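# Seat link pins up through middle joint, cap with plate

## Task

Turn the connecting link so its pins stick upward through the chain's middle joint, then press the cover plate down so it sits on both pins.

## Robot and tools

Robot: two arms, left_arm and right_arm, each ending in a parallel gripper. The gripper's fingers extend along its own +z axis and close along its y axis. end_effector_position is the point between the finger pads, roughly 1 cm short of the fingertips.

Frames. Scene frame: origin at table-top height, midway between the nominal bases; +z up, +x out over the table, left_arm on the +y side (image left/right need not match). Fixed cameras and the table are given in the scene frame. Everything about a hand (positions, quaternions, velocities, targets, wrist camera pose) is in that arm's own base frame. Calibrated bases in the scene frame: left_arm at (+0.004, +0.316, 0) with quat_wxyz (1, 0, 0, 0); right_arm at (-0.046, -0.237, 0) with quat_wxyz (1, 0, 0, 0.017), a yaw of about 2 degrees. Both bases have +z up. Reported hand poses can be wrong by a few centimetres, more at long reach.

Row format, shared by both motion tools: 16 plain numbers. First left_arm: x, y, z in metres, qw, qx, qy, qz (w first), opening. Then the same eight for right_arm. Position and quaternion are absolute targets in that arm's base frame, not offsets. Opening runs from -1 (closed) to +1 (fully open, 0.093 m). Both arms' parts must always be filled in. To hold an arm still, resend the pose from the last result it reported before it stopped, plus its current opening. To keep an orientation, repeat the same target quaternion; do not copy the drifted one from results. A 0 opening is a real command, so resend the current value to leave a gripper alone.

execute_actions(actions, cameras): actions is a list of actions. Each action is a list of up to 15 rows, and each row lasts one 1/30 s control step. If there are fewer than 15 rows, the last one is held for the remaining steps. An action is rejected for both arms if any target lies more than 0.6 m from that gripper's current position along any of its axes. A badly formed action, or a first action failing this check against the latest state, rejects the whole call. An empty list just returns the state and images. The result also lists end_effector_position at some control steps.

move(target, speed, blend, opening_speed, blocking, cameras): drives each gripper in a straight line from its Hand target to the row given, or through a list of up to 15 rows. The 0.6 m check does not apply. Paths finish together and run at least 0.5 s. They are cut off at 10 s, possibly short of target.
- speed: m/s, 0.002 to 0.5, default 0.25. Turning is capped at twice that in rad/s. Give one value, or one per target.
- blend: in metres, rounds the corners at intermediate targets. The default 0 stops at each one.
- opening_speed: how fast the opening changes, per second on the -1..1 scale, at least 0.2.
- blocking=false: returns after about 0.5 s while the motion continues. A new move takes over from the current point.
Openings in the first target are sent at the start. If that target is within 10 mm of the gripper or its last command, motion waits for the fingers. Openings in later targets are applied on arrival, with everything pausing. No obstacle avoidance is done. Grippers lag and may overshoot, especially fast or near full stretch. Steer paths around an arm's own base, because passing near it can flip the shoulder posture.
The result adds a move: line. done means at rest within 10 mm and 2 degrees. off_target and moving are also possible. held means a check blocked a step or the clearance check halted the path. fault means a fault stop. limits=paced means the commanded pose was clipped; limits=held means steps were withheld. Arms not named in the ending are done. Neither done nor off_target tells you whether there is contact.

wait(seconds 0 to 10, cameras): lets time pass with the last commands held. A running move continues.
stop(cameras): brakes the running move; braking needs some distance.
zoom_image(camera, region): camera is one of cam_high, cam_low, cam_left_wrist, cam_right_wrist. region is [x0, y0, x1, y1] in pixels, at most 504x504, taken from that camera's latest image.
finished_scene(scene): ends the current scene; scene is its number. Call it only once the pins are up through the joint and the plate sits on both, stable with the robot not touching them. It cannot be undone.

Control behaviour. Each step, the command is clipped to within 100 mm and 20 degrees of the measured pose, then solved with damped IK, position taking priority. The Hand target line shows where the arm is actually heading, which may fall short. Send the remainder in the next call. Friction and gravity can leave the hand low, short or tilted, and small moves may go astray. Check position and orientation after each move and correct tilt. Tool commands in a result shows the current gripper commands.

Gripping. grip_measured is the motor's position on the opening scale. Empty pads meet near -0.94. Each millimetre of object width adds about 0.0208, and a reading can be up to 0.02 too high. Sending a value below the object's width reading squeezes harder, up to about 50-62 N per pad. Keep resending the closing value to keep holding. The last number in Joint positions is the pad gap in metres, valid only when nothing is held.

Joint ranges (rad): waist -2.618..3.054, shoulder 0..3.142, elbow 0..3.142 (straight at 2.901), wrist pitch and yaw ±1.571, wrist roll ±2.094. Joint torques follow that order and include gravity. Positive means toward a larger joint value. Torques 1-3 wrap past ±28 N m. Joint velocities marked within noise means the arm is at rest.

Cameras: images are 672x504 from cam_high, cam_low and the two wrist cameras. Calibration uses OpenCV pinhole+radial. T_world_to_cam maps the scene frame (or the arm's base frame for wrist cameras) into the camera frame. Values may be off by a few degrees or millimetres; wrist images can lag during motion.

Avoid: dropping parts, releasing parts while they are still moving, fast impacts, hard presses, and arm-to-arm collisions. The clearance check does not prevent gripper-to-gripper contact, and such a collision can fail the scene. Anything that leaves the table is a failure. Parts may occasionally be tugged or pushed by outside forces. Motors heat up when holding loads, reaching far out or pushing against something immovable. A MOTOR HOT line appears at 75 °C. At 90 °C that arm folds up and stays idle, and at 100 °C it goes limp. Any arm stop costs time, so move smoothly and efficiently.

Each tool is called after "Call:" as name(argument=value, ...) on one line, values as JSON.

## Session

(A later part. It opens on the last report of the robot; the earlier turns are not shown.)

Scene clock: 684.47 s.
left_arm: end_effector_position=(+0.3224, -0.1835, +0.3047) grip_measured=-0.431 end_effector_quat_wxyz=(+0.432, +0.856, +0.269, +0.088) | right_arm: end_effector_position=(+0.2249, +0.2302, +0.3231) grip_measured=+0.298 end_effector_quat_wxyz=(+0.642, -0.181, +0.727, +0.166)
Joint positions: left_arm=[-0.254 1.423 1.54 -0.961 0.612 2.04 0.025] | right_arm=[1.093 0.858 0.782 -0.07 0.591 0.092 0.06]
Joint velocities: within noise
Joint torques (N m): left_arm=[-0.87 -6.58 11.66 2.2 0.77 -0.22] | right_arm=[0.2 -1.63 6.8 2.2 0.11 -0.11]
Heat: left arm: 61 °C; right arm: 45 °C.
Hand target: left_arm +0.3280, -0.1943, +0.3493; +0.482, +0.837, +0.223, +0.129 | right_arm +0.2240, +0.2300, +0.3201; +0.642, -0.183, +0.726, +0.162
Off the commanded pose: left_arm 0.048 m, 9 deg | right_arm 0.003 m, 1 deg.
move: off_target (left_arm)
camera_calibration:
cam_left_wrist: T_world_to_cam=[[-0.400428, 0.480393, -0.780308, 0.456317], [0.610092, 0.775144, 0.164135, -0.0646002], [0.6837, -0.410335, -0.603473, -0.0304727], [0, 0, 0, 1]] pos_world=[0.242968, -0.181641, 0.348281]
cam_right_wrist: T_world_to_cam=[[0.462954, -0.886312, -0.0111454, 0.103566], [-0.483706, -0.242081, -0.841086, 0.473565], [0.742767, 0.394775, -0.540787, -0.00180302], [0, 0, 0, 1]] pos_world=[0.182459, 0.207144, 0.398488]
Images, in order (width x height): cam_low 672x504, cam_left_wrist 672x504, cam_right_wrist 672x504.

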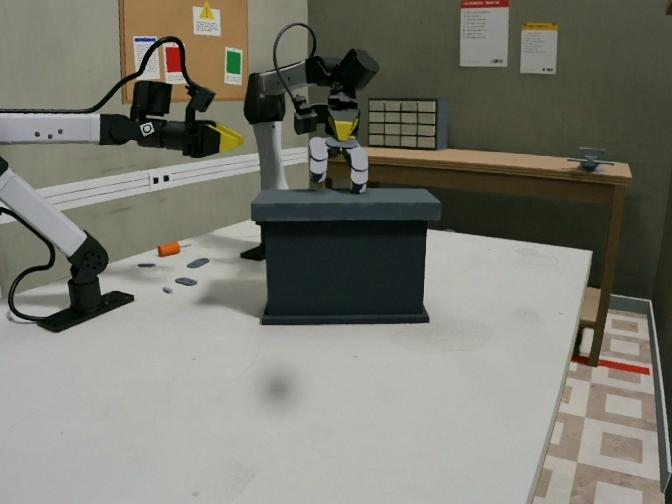

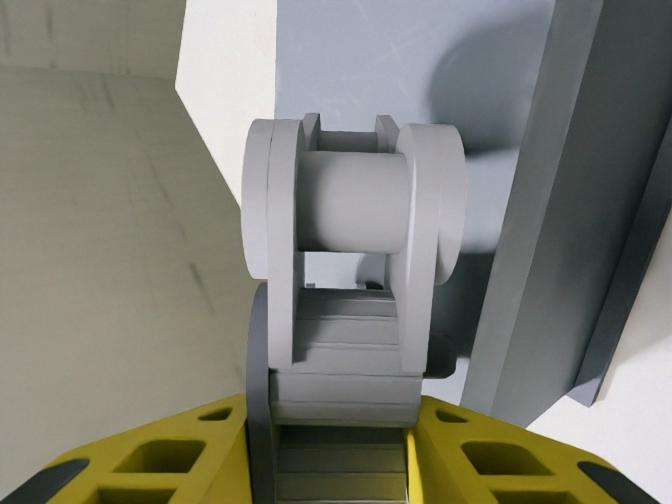

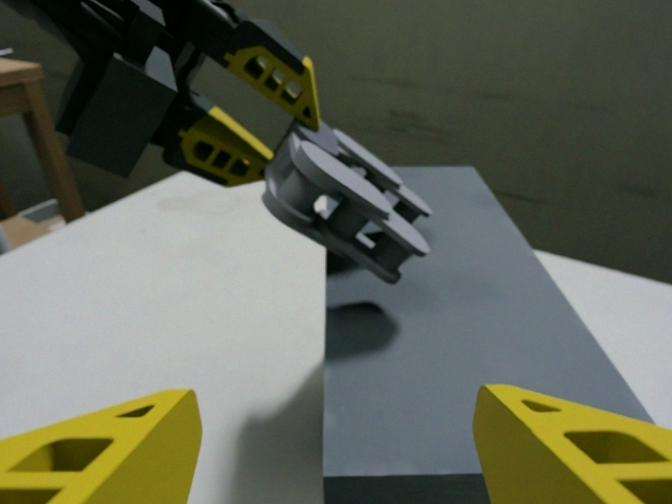

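Call:
move(target=[[0.315,-0.175,0.38,0.25,0.933,0.25,0.067,-0.45,0.224,0.23,0.32,0.6425,-0.1831,0.7263,0.162,0.3],[0.26,-0.08,0.33,0.25,0.933,0.25,0.067,-0.45,0.224,0.23,0.32,0.6425,-0.1831,0.7263,0.162,0.3]], speed=0.15, cameras=["cam_right_wrist","cam_left_wrist","cam_low"])

Scene clock: 701.33 s.
left_arm: end_effector_position=(+0.2643, -0.0788, +0.3072) grip_measured=-0.432 end_effector_quat_wxyz=(+0.186, +0.890, +0.403, +0.102) | right_arm: end_effector_position=(+0.2249, +0.2302, +0.3232) grip_measured=+0.298 end_effector_quat_wxyz=(+0.642, -0.181, +0.727, +0.166)
Joint positions: left_arm=[-0.175 1.435 1.851 -1.602 0.189 2.081 0.024] | right_arm=[1.093 0.858 0.782 -0.07 0.591 0.092 0.06]
Joint velocities: within noise
Joint torques (N m): left_arm=[0.4 -9.98 6.05 1.3 0.39 -0.11] | right_arm=[0.18 -1.58 6.75 2.2 0.2 -0.09]
Heat: left arm: 60 °C; right arm: 46 °C.
Hand target: left_arm +0.2600, -0.0807, +0.3292; +0.222, +0.883, +0.390, +0.137 | right_arm +0.2240, +0.2300, +0.3202; +0.643, -0.183, +0.726, +0.162
Off the commanded pose: left_arm 0.023 m, 20 deg; orientation clipped | right_arm 0.003 m, 1 deg.
joint read past its limit (left arm) — joint 4 (wrist pitch), lower limit.
joint sent to its limit (left arm) — joint 4 (wrist pitch), lower limit; joint 6 (wrist roll), upper limit. The joint targets are off in orientation, not in position.
move: off_target (left_arm); limits=paced
camera_calibration:
cam_left_wrist: T_world_to_cam=[[-0.691579, 0.597837, -0.405351, 0.355677], [0.459205, 0.797092, 0.392142, -0.139159], [0.557539, 0.085058, -0.825782, 0.194385], [0, 0, 0, 1]] pos_world=[0.201504, -0.118248, 0.359264]
cam_right_wrist: T_world_to_cam=[[0.462956, -0.886308, -0.0113644, 0.103643], [-0.483558, -0.241796, -0.841253, 0.473593], [0.742862, 0.394958, -0.540523, -0.00191647], [0, 0, 0, 1]] pos_world=[0.182451, 0.20713, 0.398553]
Images, in order (width x height): cam_low 672x504, cam_left_wrist 672x504, cam_right_wrist 672x504.

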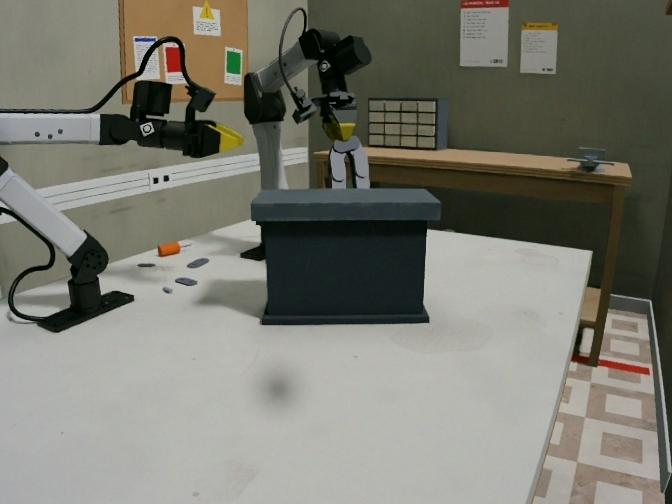

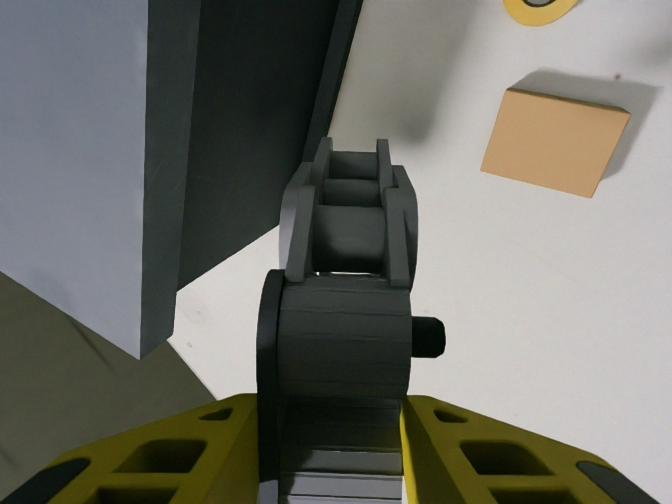

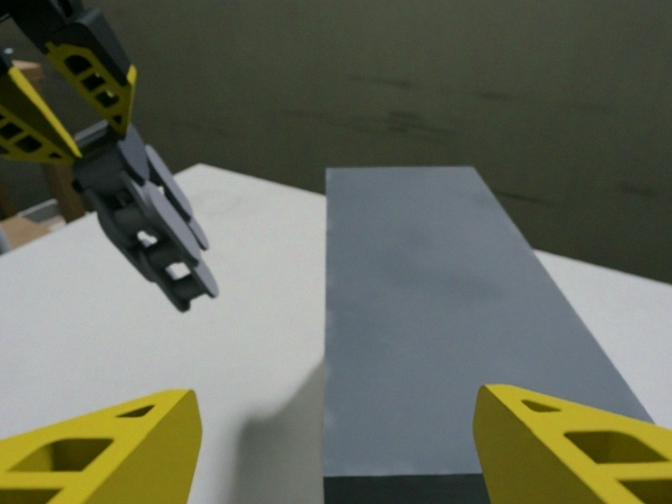

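Call:
move(target=[[0.26,-0.08,0.345,0.3391,0.7455,0.5721,-0.0446,-0.45,0.224,0.23,0.32,0.6425,-0.1831,0.7263,0.162,0.3],[0.26,-0.08,0.345,0.2962,0.4698,0.8138,-0.171,-0.45,0.224,0.23,0.32,0.6425,-0.1831,0.7263,0.162,0.3],[0.26,-0.08,0.345,0.2082,0.1227,0.9317,-0.2714,-0.45,0.224,0.23,0.32,0.6425,-0.1831,0.7263,0.162,0.3],[0.26,-0.08,0.345,0.0885,-0.2432,0.9077,-0.3303,-0.45,0.224,0.23,0.32,0.6425,-0.1831,0.7263,0.162,0.3]], speed=0.25, blend=0.02, cameras=["cam_right_wrist","cam_left_wrist","cam_low"])

Scene clock: 719.90 s.
left_arm: end_effector_position=(+0.2602, -0.0801, +0.3413) grip_measured=-0.448 end_effector_quat_wxyz=(+0.119, -0.250, +0.901, -0.333) | right_arm: end_effector_position=(+0.2249, +0.2302, +0.3232) grip_measured=+0.298 end_effector_quat_wxyz=(+0.642, -0.181, +0.727, +0.166)
Joint positions: left_arm=[0.055 1.385 1.841 -1.588 0.594 -0.623 0.024] | right_arm=[1.093 0.858 0.782 -0.07 0.591 0.092 0.06]
Joint velocities: within noise
Joint torques (N m): left_arm=[0.7 -5.27 3.89 1.31 0.47 -0.24] | right_arm=[0.4 -1.39 6.82 2.26 0.08 -0.1]
Heat: left arm: 52 °C; right arm: 46 °C.
Hand target: left_arm +0.2602, -0.0804, +0.3445; +0.126, -0.252, +0.896, -0.342 | right_arm +0.2240, +0.2300, +0.3202; +0.642, -0.183, +0.726, +0.162
Off the commanded pose: left_arm 0.004 m, 4 deg | right_arm 0.003 m, 1 deg.
joint read past its limit (left arm) — joint 4 (wrist pitch), lower limit.
joint sent to its limit (left arm) — joint 4 (wrist pitch), lower limit. The joint targets are off in orientation, not in position.
move: off_target (left_arm)
camera_calibration:
cam_left_wrist: T_world_to_cam=[[0.380834, -0.640844, 0.666547, -0.376679], [-0.924547, -0.274359, 0.264463, 0.168196], [0.013394, -0.71697, -0.696976, 0.258318], [0, 0, 0, 1]] pos_world=[0.295497, -0.0100404, 0.386634]
cam_right_wrist: T_world_to_cam=[[0.462956, -0.886308, -0.0113644, 0.103643], [-0.483558, -0.241796, -0.841253, 0.473593], [0.742862, 0.394958, -0.540523, -0.00191647], [0, 0, 0, 1]] pos_world=[0.182451, 0.20713, 0.398553]
Images, in order (width x height): cam_low 672x504, cam_left_wrist 672x504, cam_right_wrist 672x504.

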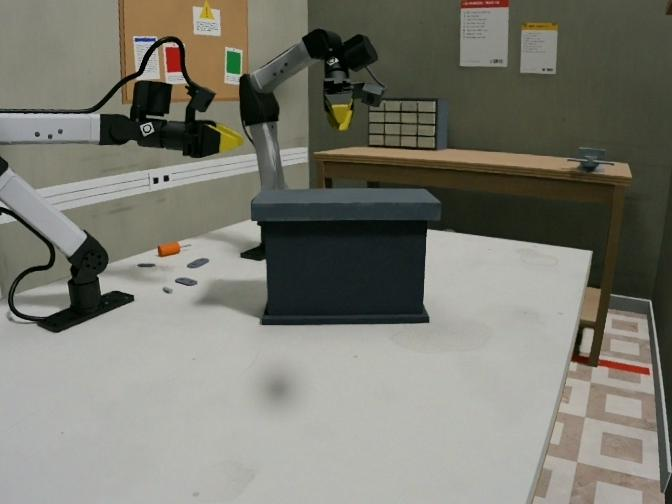

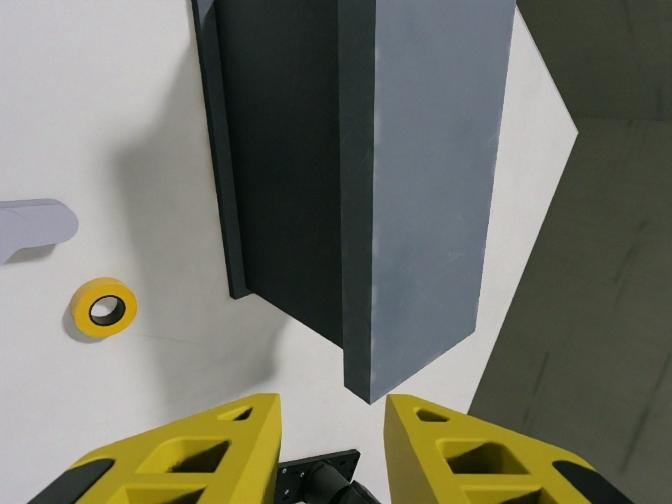

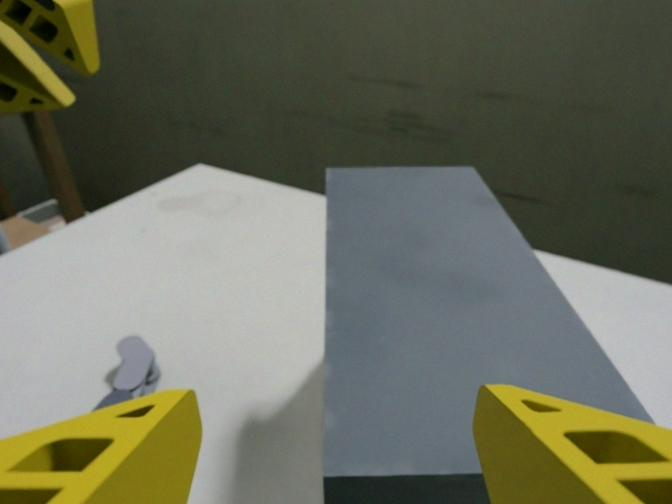

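Call:
move(target=[[0.15,0.05,0.30,0.599,-0.130,0.782,0.116,0.5,0.2,0.0,0.25,0.6425,-0.1831,0.7263,0.162,0.3]])

Call:
zoom_image(camera="cam_high", region=[180, 200, 440, 400])

Scene clock: 727.87 s.
left_arm: end_effector_position=(+0.1491, +0.0524, +0.2973) grip_measured=+0.498 end_effector_quat_wxyz=(+0.589, -0.119, +0.793, +0.104) | right_arm: end_effector_position=(+0.2010, +0.0007, +0.2454) grip_measured=+0.298 end_effector_quat_wxyz=(+0.644, -0.182, +0.726, +0.160)
Joint positions: left_arm=[-0.258 0.243 0.874 -0.972 -0.554 -0.159 0.069] | right_arm=[-0.969 0.581 0.587 -0.828 -1.406 -0.817 0.06]
Joint velocities: within noise
Joint torques (N m): left_arm=[0.66 2.69 4.05 2.17 0.05 -0.07] | right_arm=[-0.94 2.17 8.79 1.1 -0.62 -0.14]
Heat: left arm: 50 °C; right arm: 45 °C.
Hand target: left_arm +0.1502, +0.0510, +0.3002; +0.598, -0.118, +0.786, +0.099 | right_arm +0.2005, +0.0003, +0.2501; +0.645, -0.180, +0.725, +0.160
Off the commanded pose: left_arm 0.004 m, 3 deg | right_arm 0.005 m, 0 deg.
move: off_target (left_arm)
camera_calibration:
cam_left_wrist: T_world_to_cam=[[0.306895, -0.951712, -0.00772831, 0.00765034], [-0.617804, -0.193031, -0.762271, 0.368673], [0.723971, 0.238712, -0.647212, 0.153361], [0, 0, 0, 1]] pos_world=[0.114391, 0.0418371, 0.380345]
cam_right_wrist: T_world_to_cam=[[0.457082, -0.889424, 0.00024804, -0.0912882], [-0.480078, -0.246951, -0.841749, 0.340478], [0.748733, 0.38463, -0.539869, 0.0630282], [0, 0, 0, 1]] pos_world=[0.157991, -0.0213552, 0.320647]

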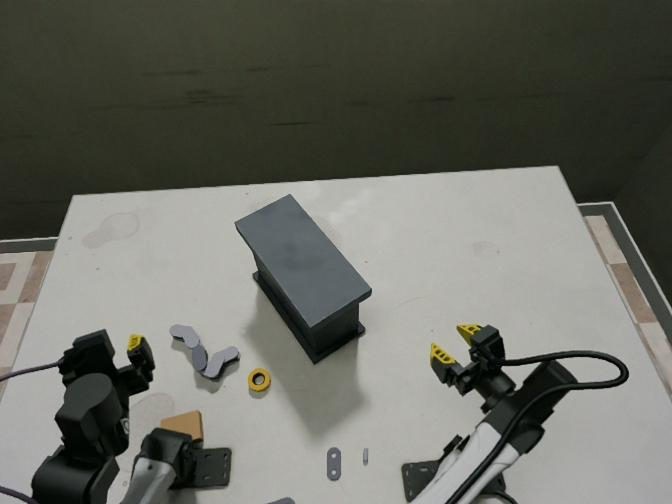

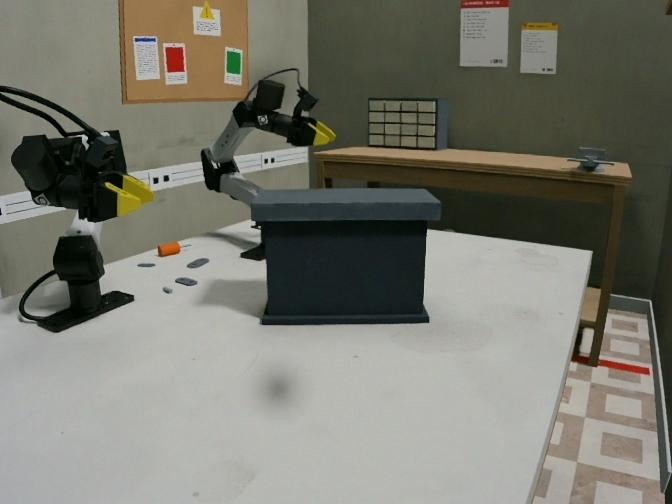

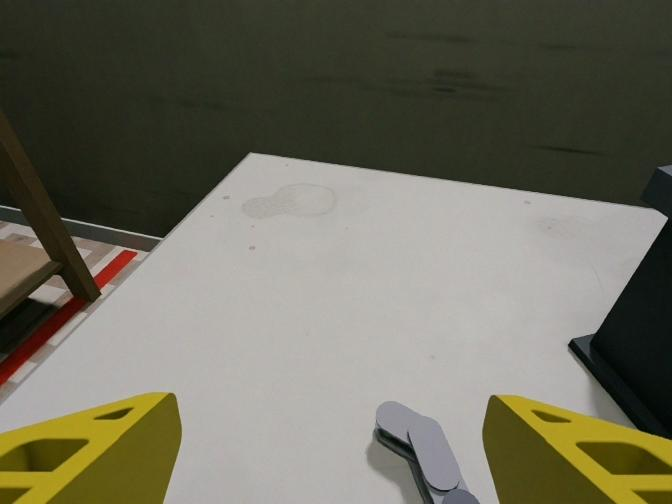

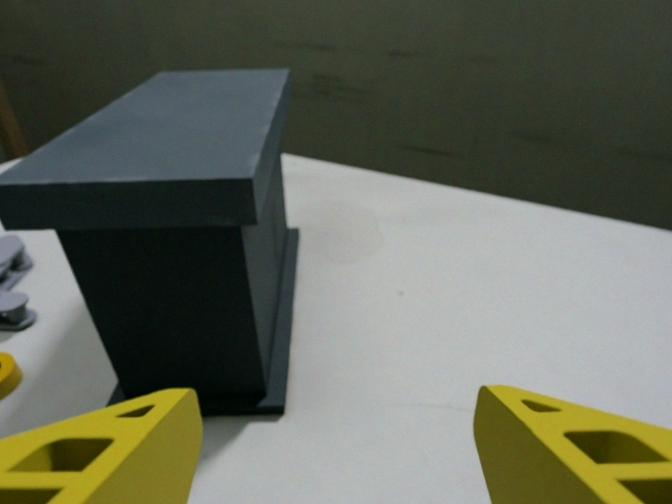

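Scaled by 1.938 from the camera's 672x504 image, which has a finer 960x720 frame.

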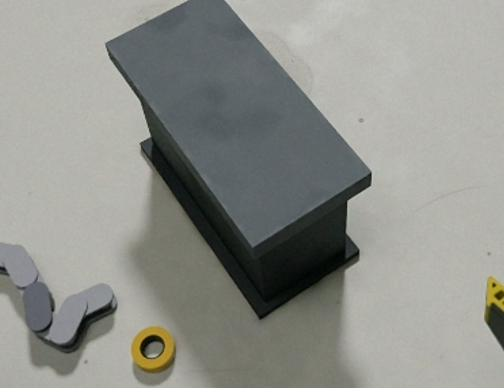

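Call:
move(target=[[0.18,0.01,0.27,0.3827,0,0.9239,0,0.5,0.2,0.0,0.25,0.6425,-0.1831,0.7263,0.162,0.3]], cameras=["cam_left_wrist","cam_high"])

Call:
zoom_image(camera="cam_left_wrist", region=[100, 0, 600, 500])

Scene clock: 868.80 s.
left_arm: end_effector_position=(+0.1775, +0.0110, +0.2589) grip_measured=+0.498 end_effector_quat_wxyz=(+0.370, -0.004, +0.929, +0.003) | right_arm: end_effector_position=(+0.2007, +0.0006, +0.2452) grip_measured=+0.298 end_effector_quat_wxyz=(+0.642, -0.184, +0.727, +0.161)
Joint positions: left_arm=[0.152 0.675 1.105 -1.246 0.095 0.105 0.069] | right_arm=[-0.972 0.605 0.603 -0.877 -1.408 -0.874 0.06]
Joint velocities: within noise
Joint torques (N m): left_arm=[0.7 2.26 7.98 1.64 0.2 -0.1] | right_arm=[-0.96 2.17 8.84 1.04 -0.58 -0.06]
Heat: left arm: 48 °C; right arm: 50 °C.
Hand target: left_arm +0.1798, +0.0100, +0.2699; +0.383, +0.000, +0.924, +0.001 | right_arm +0.2002, +0.0001, +0.2499; +0.643, -0.182, +0.726, +0.161
Off the commanded pose: left_arm 0.011 m, 2 deg | right_arm 0.005 m, 0 deg.
move: off_target (left_arm)
camera_calibration:
cam_left_wrist: T_world_to_cam=[[0.0148578, -0.999793, 0.0138716, 0.00598952], [-0.941433, -0.0186618, -0.336682, 0.294348], [0.336871, -0.00805681, -0.941516, 0.265449], [0, 0, 0, 1]] pos_world=[0.187598, 0.01362, 0.348943]
Images, in order (width x height): cam_high 672x504, cam_left_wrist 672x504.

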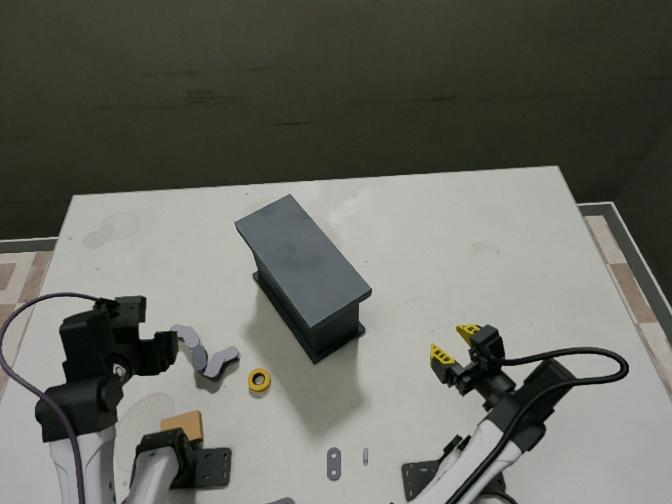

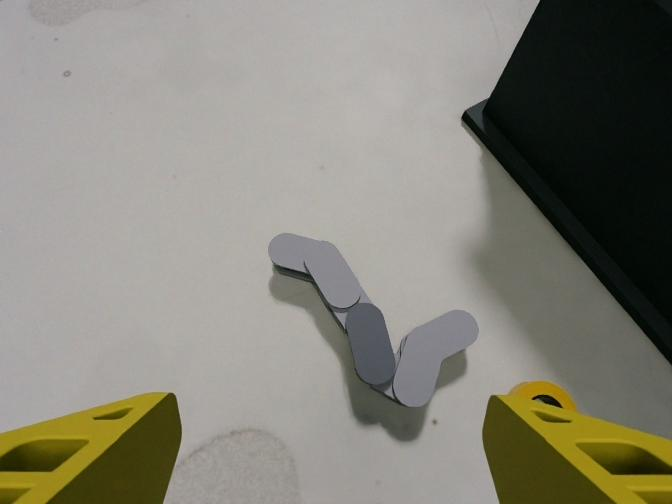

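Scaled by 1.008 from the camera's 672x504 image, which has a finer 960x720 frame.

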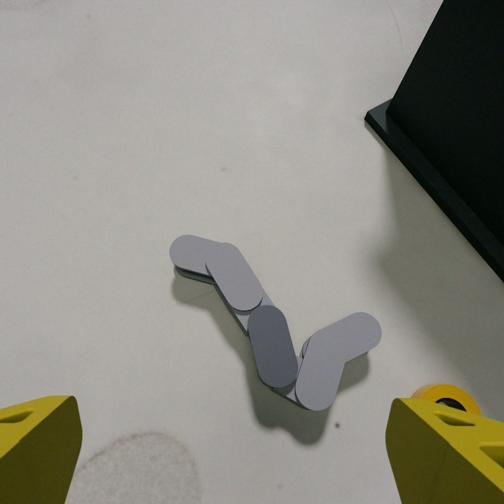

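Call:
move(target=[[0.282,0.012,0.12,0.0424,-0.2298,0.9722,0.01,0.25,0.2,0.0,0.25,0.6425,-0.1831,0.7263,0.162,0.3]], cameras=["cam_left_wrist","cam_high"])

Scene clock: 884.73 s.
left_arm: end_effector_position=(+0.2730, +0.0104, +0.1130) grip_measured=+0.252 end_effector_quat_wxyz=(+0.030, -0.221, +0.975, +0.016) | right_arm: end_effector_position=(+0.2006, +0.0008, +0.2452) grip_measured=+0.298 end_effector_quat_wxyz=(+0.642, -0.184, +0.727, +0.161)
Joint positions: left_arm=[0.012 1.529 1.2 -1.189 -0.043 -0.432 0.057] | right_arm=[-0.972 0.605 0.603 -0.879 -1.408 -0.877 0.06]
Joint velocities: within noise
Joint torques (N m): left_arm=[0.7 -5.38 8.35 0.46 0.01 -0.28] | right_arm=[-1.09 2.09 8.9 1.03 -0.66 -0.07]
Heat: left arm: 47 °C; right arm: 50 °C.
Hand target: left_arm +0.2817, +0.0120, +0.1200; +0.042, -0.230, +0.972, +0.010 | right_arm +0.2002, +0.0001, +0.2500; +0.643, -0.182, +0.726, +0.161
Off the commanded pose: left_arm 0.012 m, 2 deg | right_arm 0.005 m, 0 deg.
move: off_target (left_arm)
camera_calibration:
cam_left_wrist: T_world_to_cam=[[0.443528, -0.896232, -0.00711114, -0.109669], [-0.841093, -0.418956, 0.342109, 0.235189], [-0.309588, -0.145754, -0.939633, 0.273585], [0, 0, 0, 1]] pos_world=[0.331156, 0.0401213, 0.175829]
Images, in order (width x height): cam_high 672x504, cam_left_wrist 672x504.

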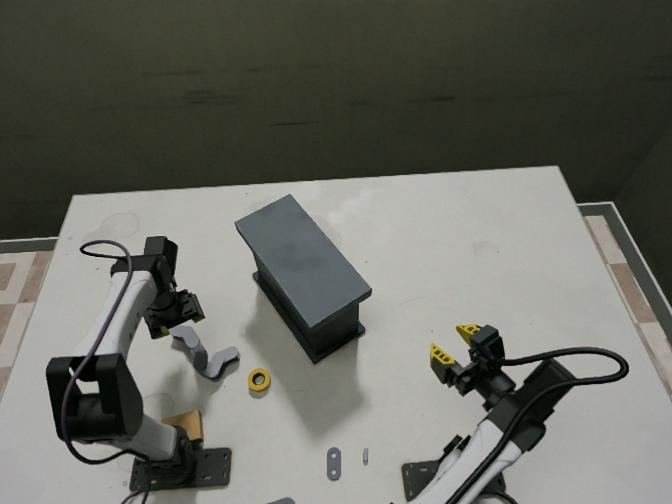

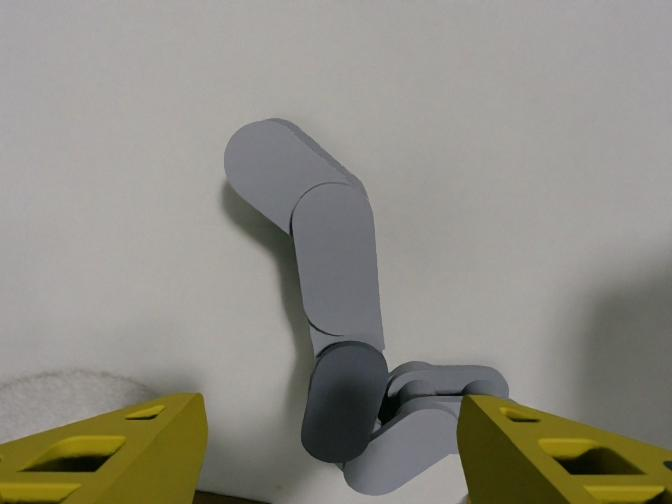

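Call:
move(target=[[0.287,0.014,0.06,0.042,-0.2669,0.9626,0.0117,0.2,0.2,0.0,0.25,0.6425,-0.1831,0.7263,0.162,0.3],[0.287,0.014,0.03,0.042,-0.2669,0.9626,0.0117,0.2,0.2,0.0,0.25,0.6425,-0.1831,0.7263,0.162,0.3]], speed=0.1, cameras=["cam_left_wrist","cam_high"])

Scene clock: 902.37 s.
left_arm: end_effector_position=(+0.2864, +0.0111, +0.0343) grip_measured=+0.202 end_effector_quat_wxyz=(+0.042, -0.258, +0.965, +0.011) | right_arm: end_effector_position=(+0.2005, +0.0009, +0.2452) grip_measured=+0.298 end_effector_quat_wxyz=(+0.642, -0.184, +0.727, +0.161)
Joint positions: left_arm=[0.014 1.635 0.982 -0.841 -0.043 -0.507 0.055] | right_arm=[-0.972 0.605 0.603 -0.88 -1.409 -0.878 0.06]
Joint velocities: within noise
Joint torques (N m): left_arm=[0.81 -5.72 4.72 0.64 -0.06 -0.28] | right_arm=[-1.01 2.04 8.79 1.03 -0.63 -0.11]
Heat: left arm: 44 °C; right arm: 50 °C.
Hand target: left_arm +0.2869, +0.0140, +0.0301; +0.042, -0.267, +0.963, +0.012 | right_arm +0.2002, +0.0001, +0.2500; +0.643, -0.182, +0.726, +0.161
Off the commanded pose: left_arm 0.005 m, 1 deg | right_arm 0.005 m, 0 deg.
move: done
camera_calibration:
cam_left_wrist: T_world_to_cam=[[0.510325, -0.859925, 0.0098333, -0.13565], [-0.815919, -0.480533, 0.321502, 0.26786], [-0.271743, -0.172094, -0.946858, 0.19356], [0, 0, 0, 1]] pos_world=[0.340376, 0.045377, 0.0984896]
Images, in order (width x height): cam_high 672x504, cam_left_wrist 672x504.

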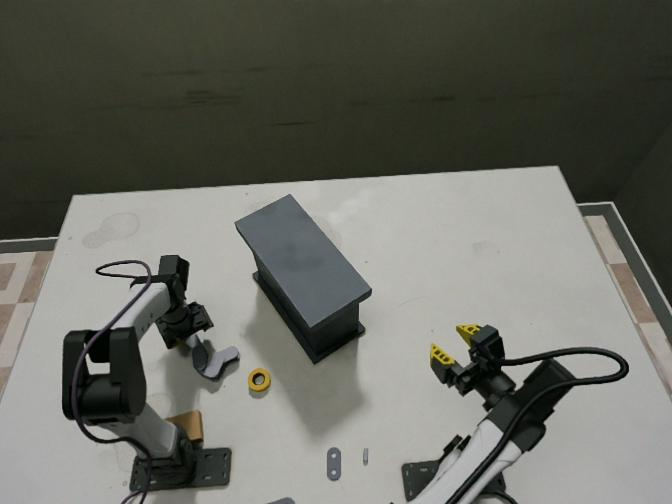

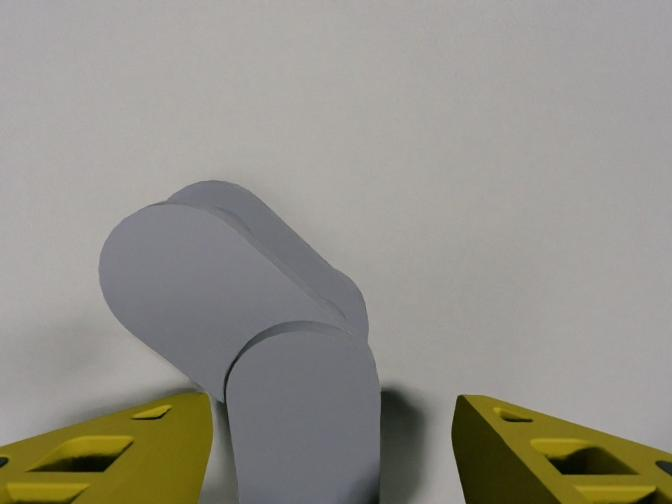

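Call:
move(target=[[0.286,0.0155,0.014,0.042,-0.2669,0.9626,0.0117,0.2,0.2,0.0,0.25,0.6425,-0.1831,0.7263,0.162,0.3],[0.286,0.0155,0.014,0.042,-0.2669,0.9626,0.0117,-0.48,0.2,0.0,0.25,0.6425,-0.1831,0.7263,0.162,0.3]], speed=0.05, opening_speed=0.7, cameras=["cam_left_wrist","cam_low"])

Scene clock: 912.47 s.
left_arm: end_effector_position=(+0.2862, +0.0134, +0.0189) grip_measured=-0.455 end_effector_quat_wxyz=(+0.044, -0.262, +0.964, +0.011) | right_arm: end_effector_position=(+0.2005, +0.0009, +0.2452) grip_measured=+0.298 end_effector_quat_wxyz=(+0.642, -0.185, +0.727, +0.161)
Joint positions: left_arm=[0.021 1.659 0.94 -0.772 -0.043 -0.507 0.023] | right_arm=[-0.972 0.605 0.603 -0.881 -1.409 -0.878 0.06]
Joint velocities: within noise
Joint torques (N m): left_arm=[0.62 -5.65 4.49 0.68 -0.05 -0.21] | right_arm=[-1.09 2 9.13 1.12 -0.63 -0.1]
Heat: left arm: 43 °C; right arm: 50 °C.
Hand target: left_arm +0.2859, +0.0155, +0.0140; +0.042, -0.267, +0.963, +0.012 | right_arm +0.2002, +0.0001, +0.2500; +0.643, -0.182, +0.726, +0.161
Off the commanded pose: left_arm 0.005 m, 1 deg | right_arm 0.005 m, 0 deg.
move: done
camera_calibration:
cam_left_wrist: T_world_to_cam=[[0.51719, -0.855799, 0.0110599, -0.135527], [-0.813009, -0.48721, 0.318813, 0.273051], [-0.267452, -0.173879, -0.947753, 0.178178], [0, 0, 0, 1]] pos_world=[0.339741, 0.0480305, 0.0833154]
Images, in order (width x height): cam_low 672x504, cam_left_wrist 672x504.

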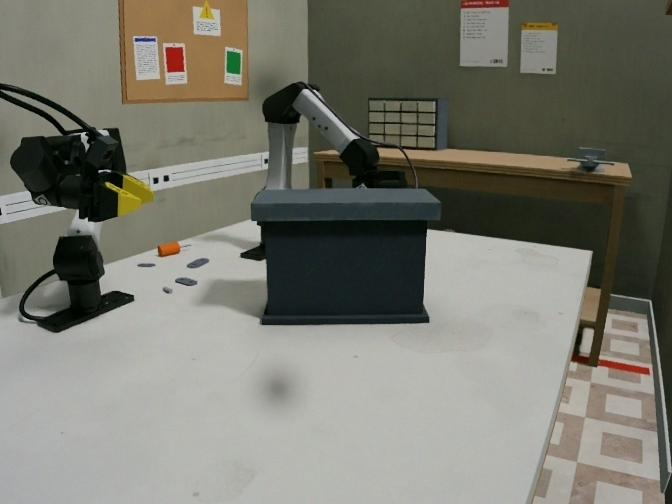

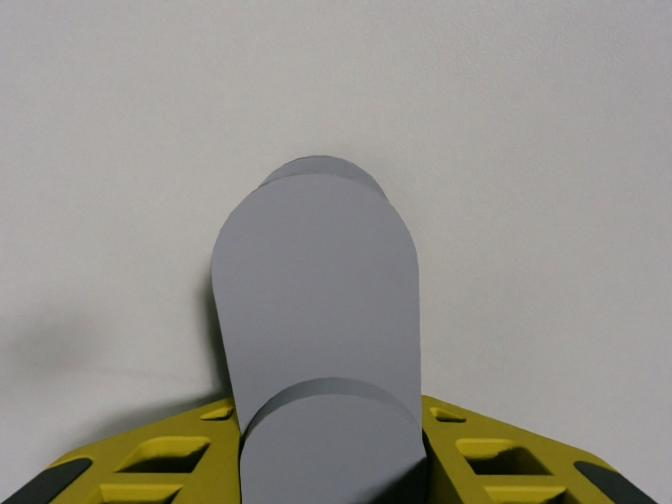

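Call:
move(target=[[0.28,0.0155,0.11,0.042,-0.2669,0.9626,0.0117,-0.5,0.2,0.0,0.25,0.6425,-0.1831,0.7263,0.162,0.3]], speed=0.08, cameras=["cam_left_wrist","cam_low","cam_high"])

Call:
zoom_image(camera="cam_high", region=[130, 220, 290, 420])

Scene clock: 918.20 s.
left_arm: end_effector_position=(+0.2686, +0.0130, +0.0853) grip_measured=-0.455 end_effector_quat_wxyz=(+0.003, -0.261, +0.965, +0.022) | right_arm: end_effector_position=(+0.2005, +0.0010, +0.2451) grip_measured=+0.298 end_effector_quat_wxyz=(+0.642, -0.185, +0.727, +0.161)
Joint positions: left_arm=[0.021 1.581 1.142 -1.136 -0.043 -0.507 0.023] | right_arm=[-0.972 0.605 0.603 -0.881 -1.409 -0.878 0.06]
Joint velocities: within noise
Joint torques (N m): left_arm=[0.68 -11.37 9.31 0.18 -0.05 -0.21] | right_arm=[-0.99 2.09 8.84 1.1 -0.66 -0.12]
Heat: left arm: 43 °C; right arm: 50 °C.
Hand target: left_arm +0.2790, +0.0155, +0.1094; +0.042, -0.267, +0.963, +0.012 | right_arm +0.2002, +0.0001, +0.2500; +0.643, -0.182, +0.726, +0.161
Off the commanded pose: left_arm 0.027 m, 5 deg | right_arm 0.005 m, 0 deg.
move: off_target (left_arm)
camera_calibration:
cam_left_wrist: T_world_to_cam=[[0.516337, -0.855817, -0.0311816, -0.123648], [-0.783099, -0.486576, 0.387299, 0.223523], [-0.346629, -0.175559, -0.921427, 0.255344], [0, 0, 0, 1]] pos_world=[0.327394, 0.0477686, 0.144855]
Images, in order (width x height): cam_high 672x504, cam_low 672x504, cam_left_wrist 672x504.

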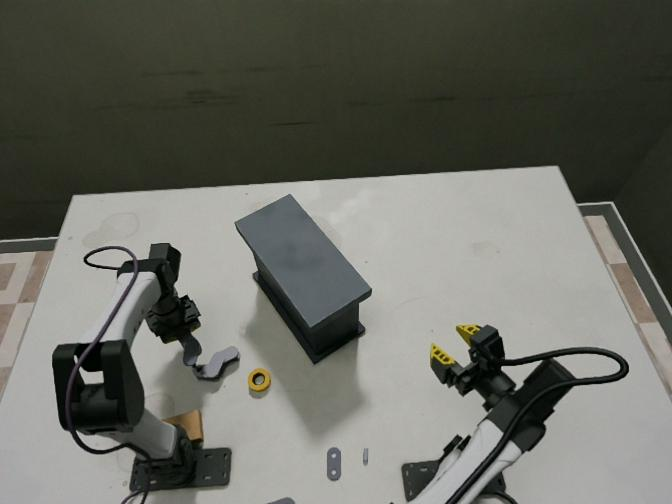

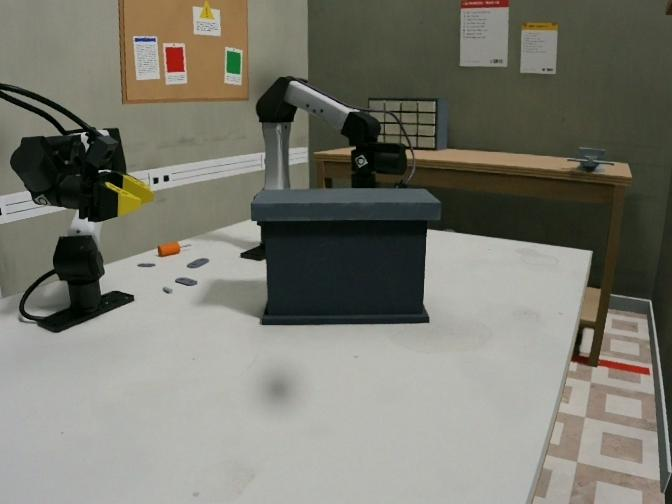

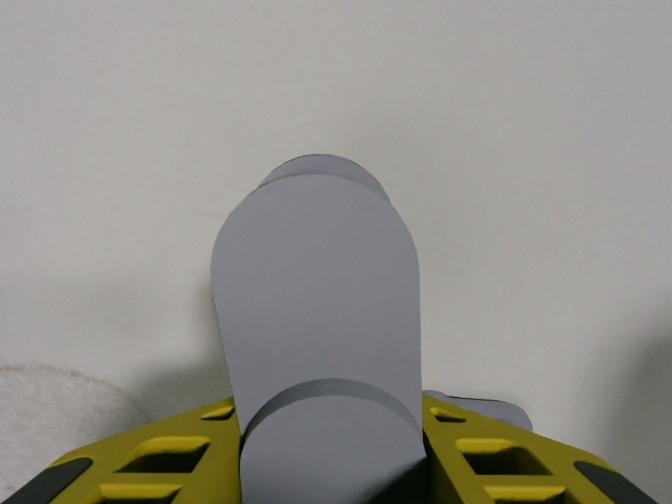

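Scaled by 2.520 from the camera's 672x504 image, which has a finer 960x720 frame.

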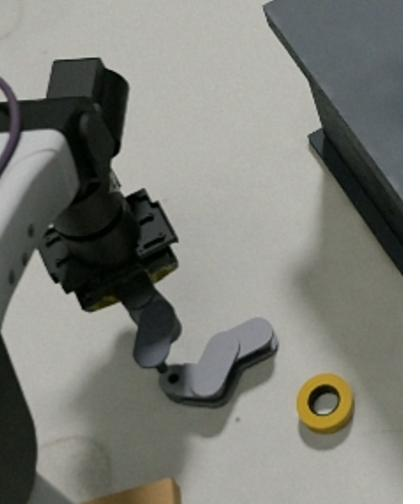

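Call:
move(target=[[0.285,0.06,0.11,0.042,-0.2669,0.9626,0.0117,-0.5,0.2,0.0,0.25,0.6425,-0.1831,0.7263,0.162,0.3],[0.285,0.06,0.06,0.042,-0.2669,0.9626,0.0117,-0.5,0.2,0.0,0.25,0.6425,-0.1831,0.7263,0.162,0.3],[0.285,0.06,0.02,0.042,-0.2669,0.9626,0.0117,-0.5,0.2,0.0,0.25,0.6425,-0.1831,0.7263,0.162,0.3]], speed=0.08, cameras=["cam_left_wrist","cam_high"])

Call:
zoom_image(camera="cam_high", region=[130, 220, 290, 420])

Scene clock: 954.23 s.
left_arm: end_effector_position=(+0.2792, +0.0589, +0.0201) grip_measured=-0.455 end_effector_quat_wxyz=(+0.031, -0.268, +0.963, +0.018) | right_arm: end_effector_position=(+0.2005, +0.0010, +0.2452) grip_measured=+0.298 end_effector_quat_wxyz=(+0.642, -0.185, +0.727, +0.161)
Joint positions: left_arm=[0.184 1.67 0.96 -0.802 -0.041 -0.359 0.023] | right_arm=[-0.972 0.605 0.603 -0.881 -1.409 -0.879 0.06]
Joint velocities: within noise
Joint torques (N m): left_arm=[0.5 -6.78 5.19 0.73 0.06 -0.07] | right_arm=[-0.99 2.22 8.9 1.06 -0.66 -0.1]
Heat: left arm: 48 °C; right arm: 51 °C.
Hand target: left_arm +0.2849, +0.0601, +0.0201; +0.042, -0.267, +0.963, +0.012 | right_arm +0.2002, +0.0001, +0.2500; +0.643, -0.182, +0.726, +0.161
Off the commanded pose: left_arm 0.006 m, 1 deg | right_arm 0.005 m, 0 deg.
move: done
camera_calibration:
cam_left_wrist: T_world_to_cam=[[0.529511, -0.848269, -0.00757452, -0.0964986], [-0.796754, -0.50038, 0.338826, 0.284928], [-0.291206, -0.173377, -0.940819, 0.191842], [0, 0, 0, 1]] pos_world=[0.33398, 0.0939764, 0.0832164]
Images, in order (width x height): cam_high 672x504, cam_left_wrist 672x504.

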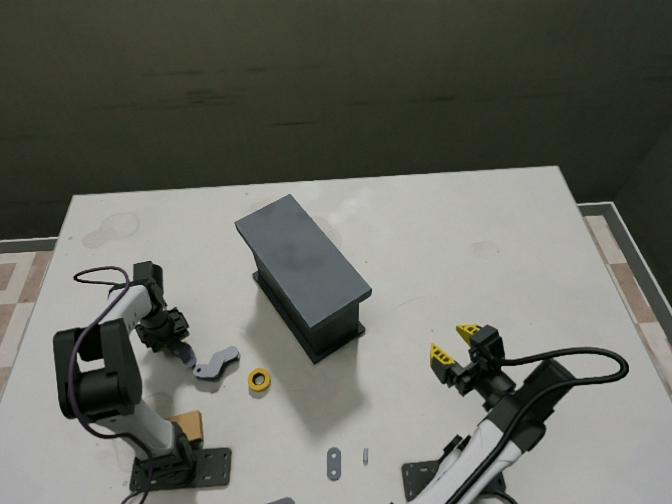

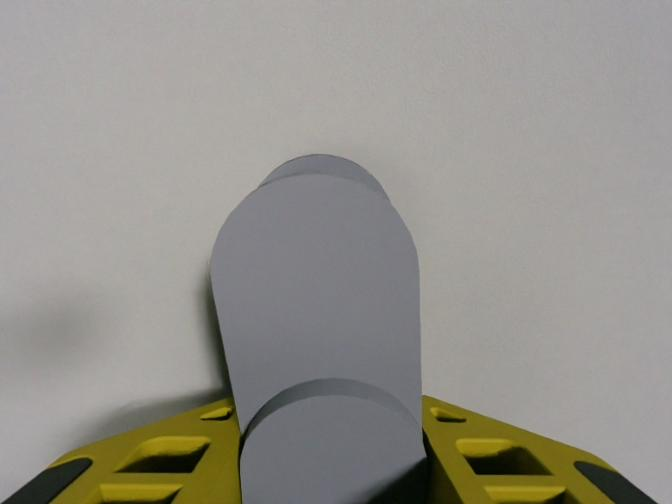

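Scaled by 2.520 from the camera's 672x504 image, which has a finer 960x720 frame.

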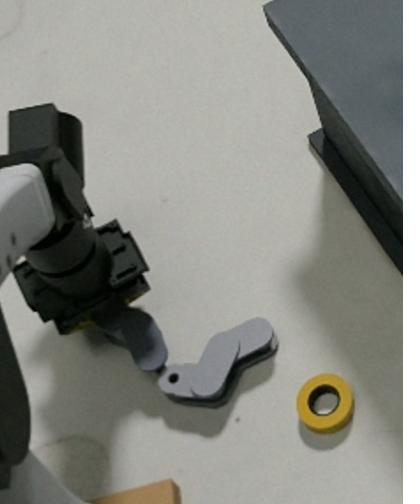

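Call:
move(target=[[0.285,0.06,0.02,0.042,-0.2669,0.9626,0.0117,0.2,0.2,0.0,0.25,0.6425,-0.1831,0.7263,0.162,0.3],[0.275,0.058,0.12,0.042,-0.2669,0.9626,0.0117,0.2,0.2,0.0,0.25,0.6425,-0.1831,0.7263,0.162,0.3],[0.21,0.01,0.27,0.3827,0,0.9239,0,0.5,0.2,0.0,0.25,0.6425,-0.1831,0.7263,0.162,0.3]], speed=0.2, cameras=["cam_left_wrist"])

Call:
zoom_image(camera="cam_left_wrist", region=[200, 200, 560, 470])

Scene clock: 964.30 s.
left_arm: end_effector_position=(+0.2081, +0.0131, +0.2624) grip_measured=+0.498 end_effector_quat_wxyz=(+0.370, -0.009, +0.929, +0.005) | right_arm: end_effector_position=(+0.2005, +0.0010, +0.2452) grip_measured=+0.298 end_effector_quat_wxyz=(+0.642, -0.185, +0.727, +0.161)
Joint positions: left_arm=[0.112 0.779 1.125 -1.161 0.061 0.069 0.069] | right_arm=[-0.972 0.605 0.603 -0.881 -1.409 -0.879 0.06]
Joint velocities: within noise
Joint torques (N m): left_arm=[-0.38 0.02 6.75 1.72 0.18 -0.06] | right_arm=[-0.9 2.02 8.92 1.01 -0.63 -0.1]
Heat: left arm: 46 °C; right arm: 51 °C.
Hand target: left_arm +0.2098, +0.0101, +0.2700; +0.383, +0.000, +0.924, +0.000 | right_arm +0.2002, +0.0001, +0.2500; +0.643, -0.182, +0.726, +0.161
Off the commanded pose: left_arm 0.008 m, 2 deg | right_arm 0.005 m, 0 deg.
move: done
camera_calibration:
cam_left_wrist: T_world_to_cam=[[0.0246464, -0.999602, 0.0136969, 0.00558632], [-0.941398, -0.0278174, -0.336148, 0.324353], [0.336396, -0.00460936, -0.941709, 0.258517], [0, 0, 0, 1]] pos_world=[0.218243, 0.0157983, 0.352402]
Images, in order (width x height): cam_left_wrist 672x504.

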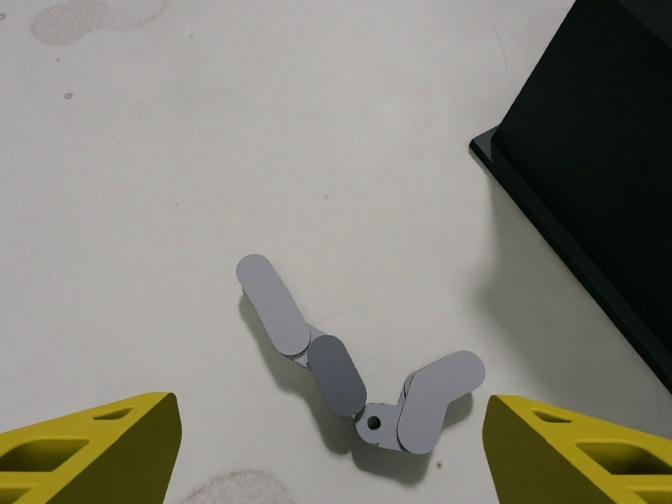

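Scaled by 1.400 from the camera's 672x504 image, which has a finer 960x720 frame.

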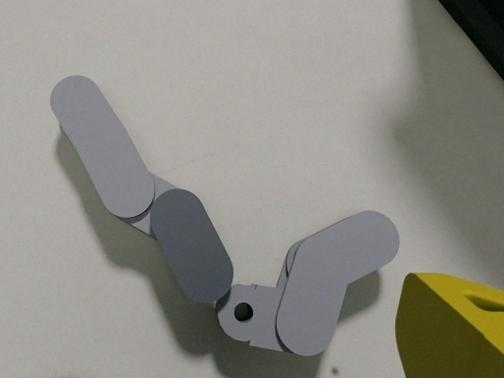

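Call:
move(target=[[0.243,0.0137,0.10,0.043,-0.1718,0.984,0.0075,0.2,0.2,0.0,0.25,0.6425,-0.1831,0.7263,0.162,0.3]], speed=0.2, cameras=["cam_left_wrist"])

Scene clock: 1000.10 s.
left_arm: end_effector_position=(+0.2397, +0.0117, +0.1018) grip_measured=+0.202 end_effector_quat_wxyz=(+0.039, -0.165, +0.986, +0.006) | right_arm: end_effector_position=(+0.2005, +0.0010, +0.2452) grip_measured=+0.298 end_effector_quat_wxyz=(+0.642, -0.185, +0.727, +0.161)
Joint positions: left_arm=[0.033 1.384 1.027 -1.137 -0.022 -0.297 0.055] | right_arm=[-0.972 0.605 0.603 -0.881 -1.409 -0.879 0.06]
Joint velocities: within noise
Joint torques (N m): left_arm=[0.31 -4.04 5.46 0.66 -0.07 -0.26] | right_arm=[-0.9 2.5 8.92 1.03 -0.62 -0.11]
Heat: left arm: 45 °C; right arm: 51 °C.
Hand target: left_arm +0.2429, +0.0136, +0.1000; +0.043, -0.172, +0.984, +0.007 | right_arm +0.2002, +0.0001, +0.2500; +0.643, -0.182, +0.726, +0.161
Off the commanded pose: left_arm 0.004 m, 1 deg | right_arm 0.005 m, 0 deg.
move: done
camera_calibration:
cam_left_wrist: T_world_to_cam=[[0.338013, -0.941074, 0.0112927, -0.0698899], [-0.88981, -0.315646, 0.329554, 0.223342], [-0.30657, -0.121442, -0.944069, 0.252407], [0, 0, 0, 1]] pos_world=[0.299736, 0.0353783, 0.165476]
Images, in order (width x height): cam_left_wrist 672x504.

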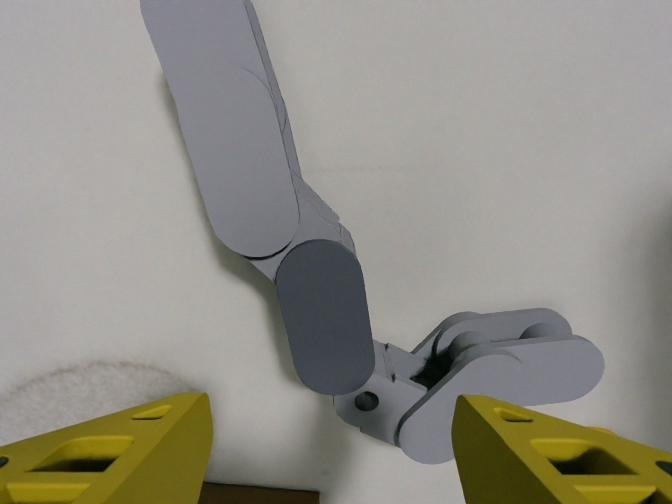

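Call:
move(target=[[0.247,0.020,0.07,0.0423,-0.2460,0.9683,0.011,-0.08,0.2,0.0,0.25,0.6425,-0.1831,0.7263,0.162,0.3]], speed=0.1, cameras=["cam_left_wrist"])

Scene clock: 1012.50 s.
left_arm: end_effector_position=(+0.2462, +0.0152, +0.0743) grip_measured=-0.078 end_effector_quat_wxyz=(+0.042, -0.237, +0.971, +0.003) | right_arm: end_effector_position=(+0.2005, +0.0010, +0.2452) grip_measured=+0.298 end_effector_quat_wxyz=(+0.642, -0.185, +0.727, +0.161)
Joint positions: left_arm=[0.047 1.425 0.949 -1.014 -0.022 -0.431 0.041] | right_arm=[-0.972 0.605 0.603 -0.881 -1.409 -0.879 0.06]
Joint velocities: within noise
Joint torques (N m): left_arm=[0.68 -4.04 4.85 0.75 -0.19 -0.27] | right_arm=[-0.9 2.13 8.81 1 -0.63 -0.07]
Heat: left arm: 43 °C; right arm: 51 °C.
Hand target: left_arm +0.2468, +0.0199, +0.0701; +0.042, -0.246, +0.968, +0.011 | right_arm +0.2002, +0.0001, +0.2500; +0.643, -0.182, +0.726, +0.161
Off the commanded pose: left_arm 0.006 m, 1 deg | right_arm 0.005 m, 0 deg.
move: done
camera_calibration:
cam_left_wrist: T_world_to_cam=[[0.472534, -0.880979, 0.0242346, -0.103477], [-0.83683, -0.439889, 0.325902, 0.228411], [-0.276452, -0.17428, -0.945093, 0.222366], [0, 0, 0, 1]] pos_world=[0.301512, 0.0480686, 0.138225]
Images, in order (width x height): cam_left_wrist 672x504.

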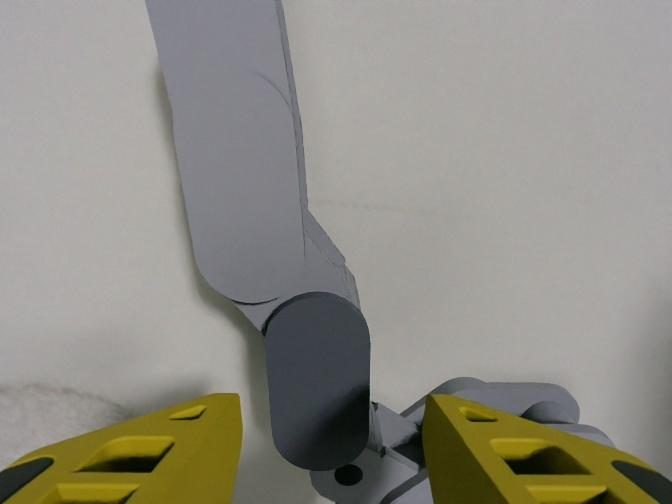

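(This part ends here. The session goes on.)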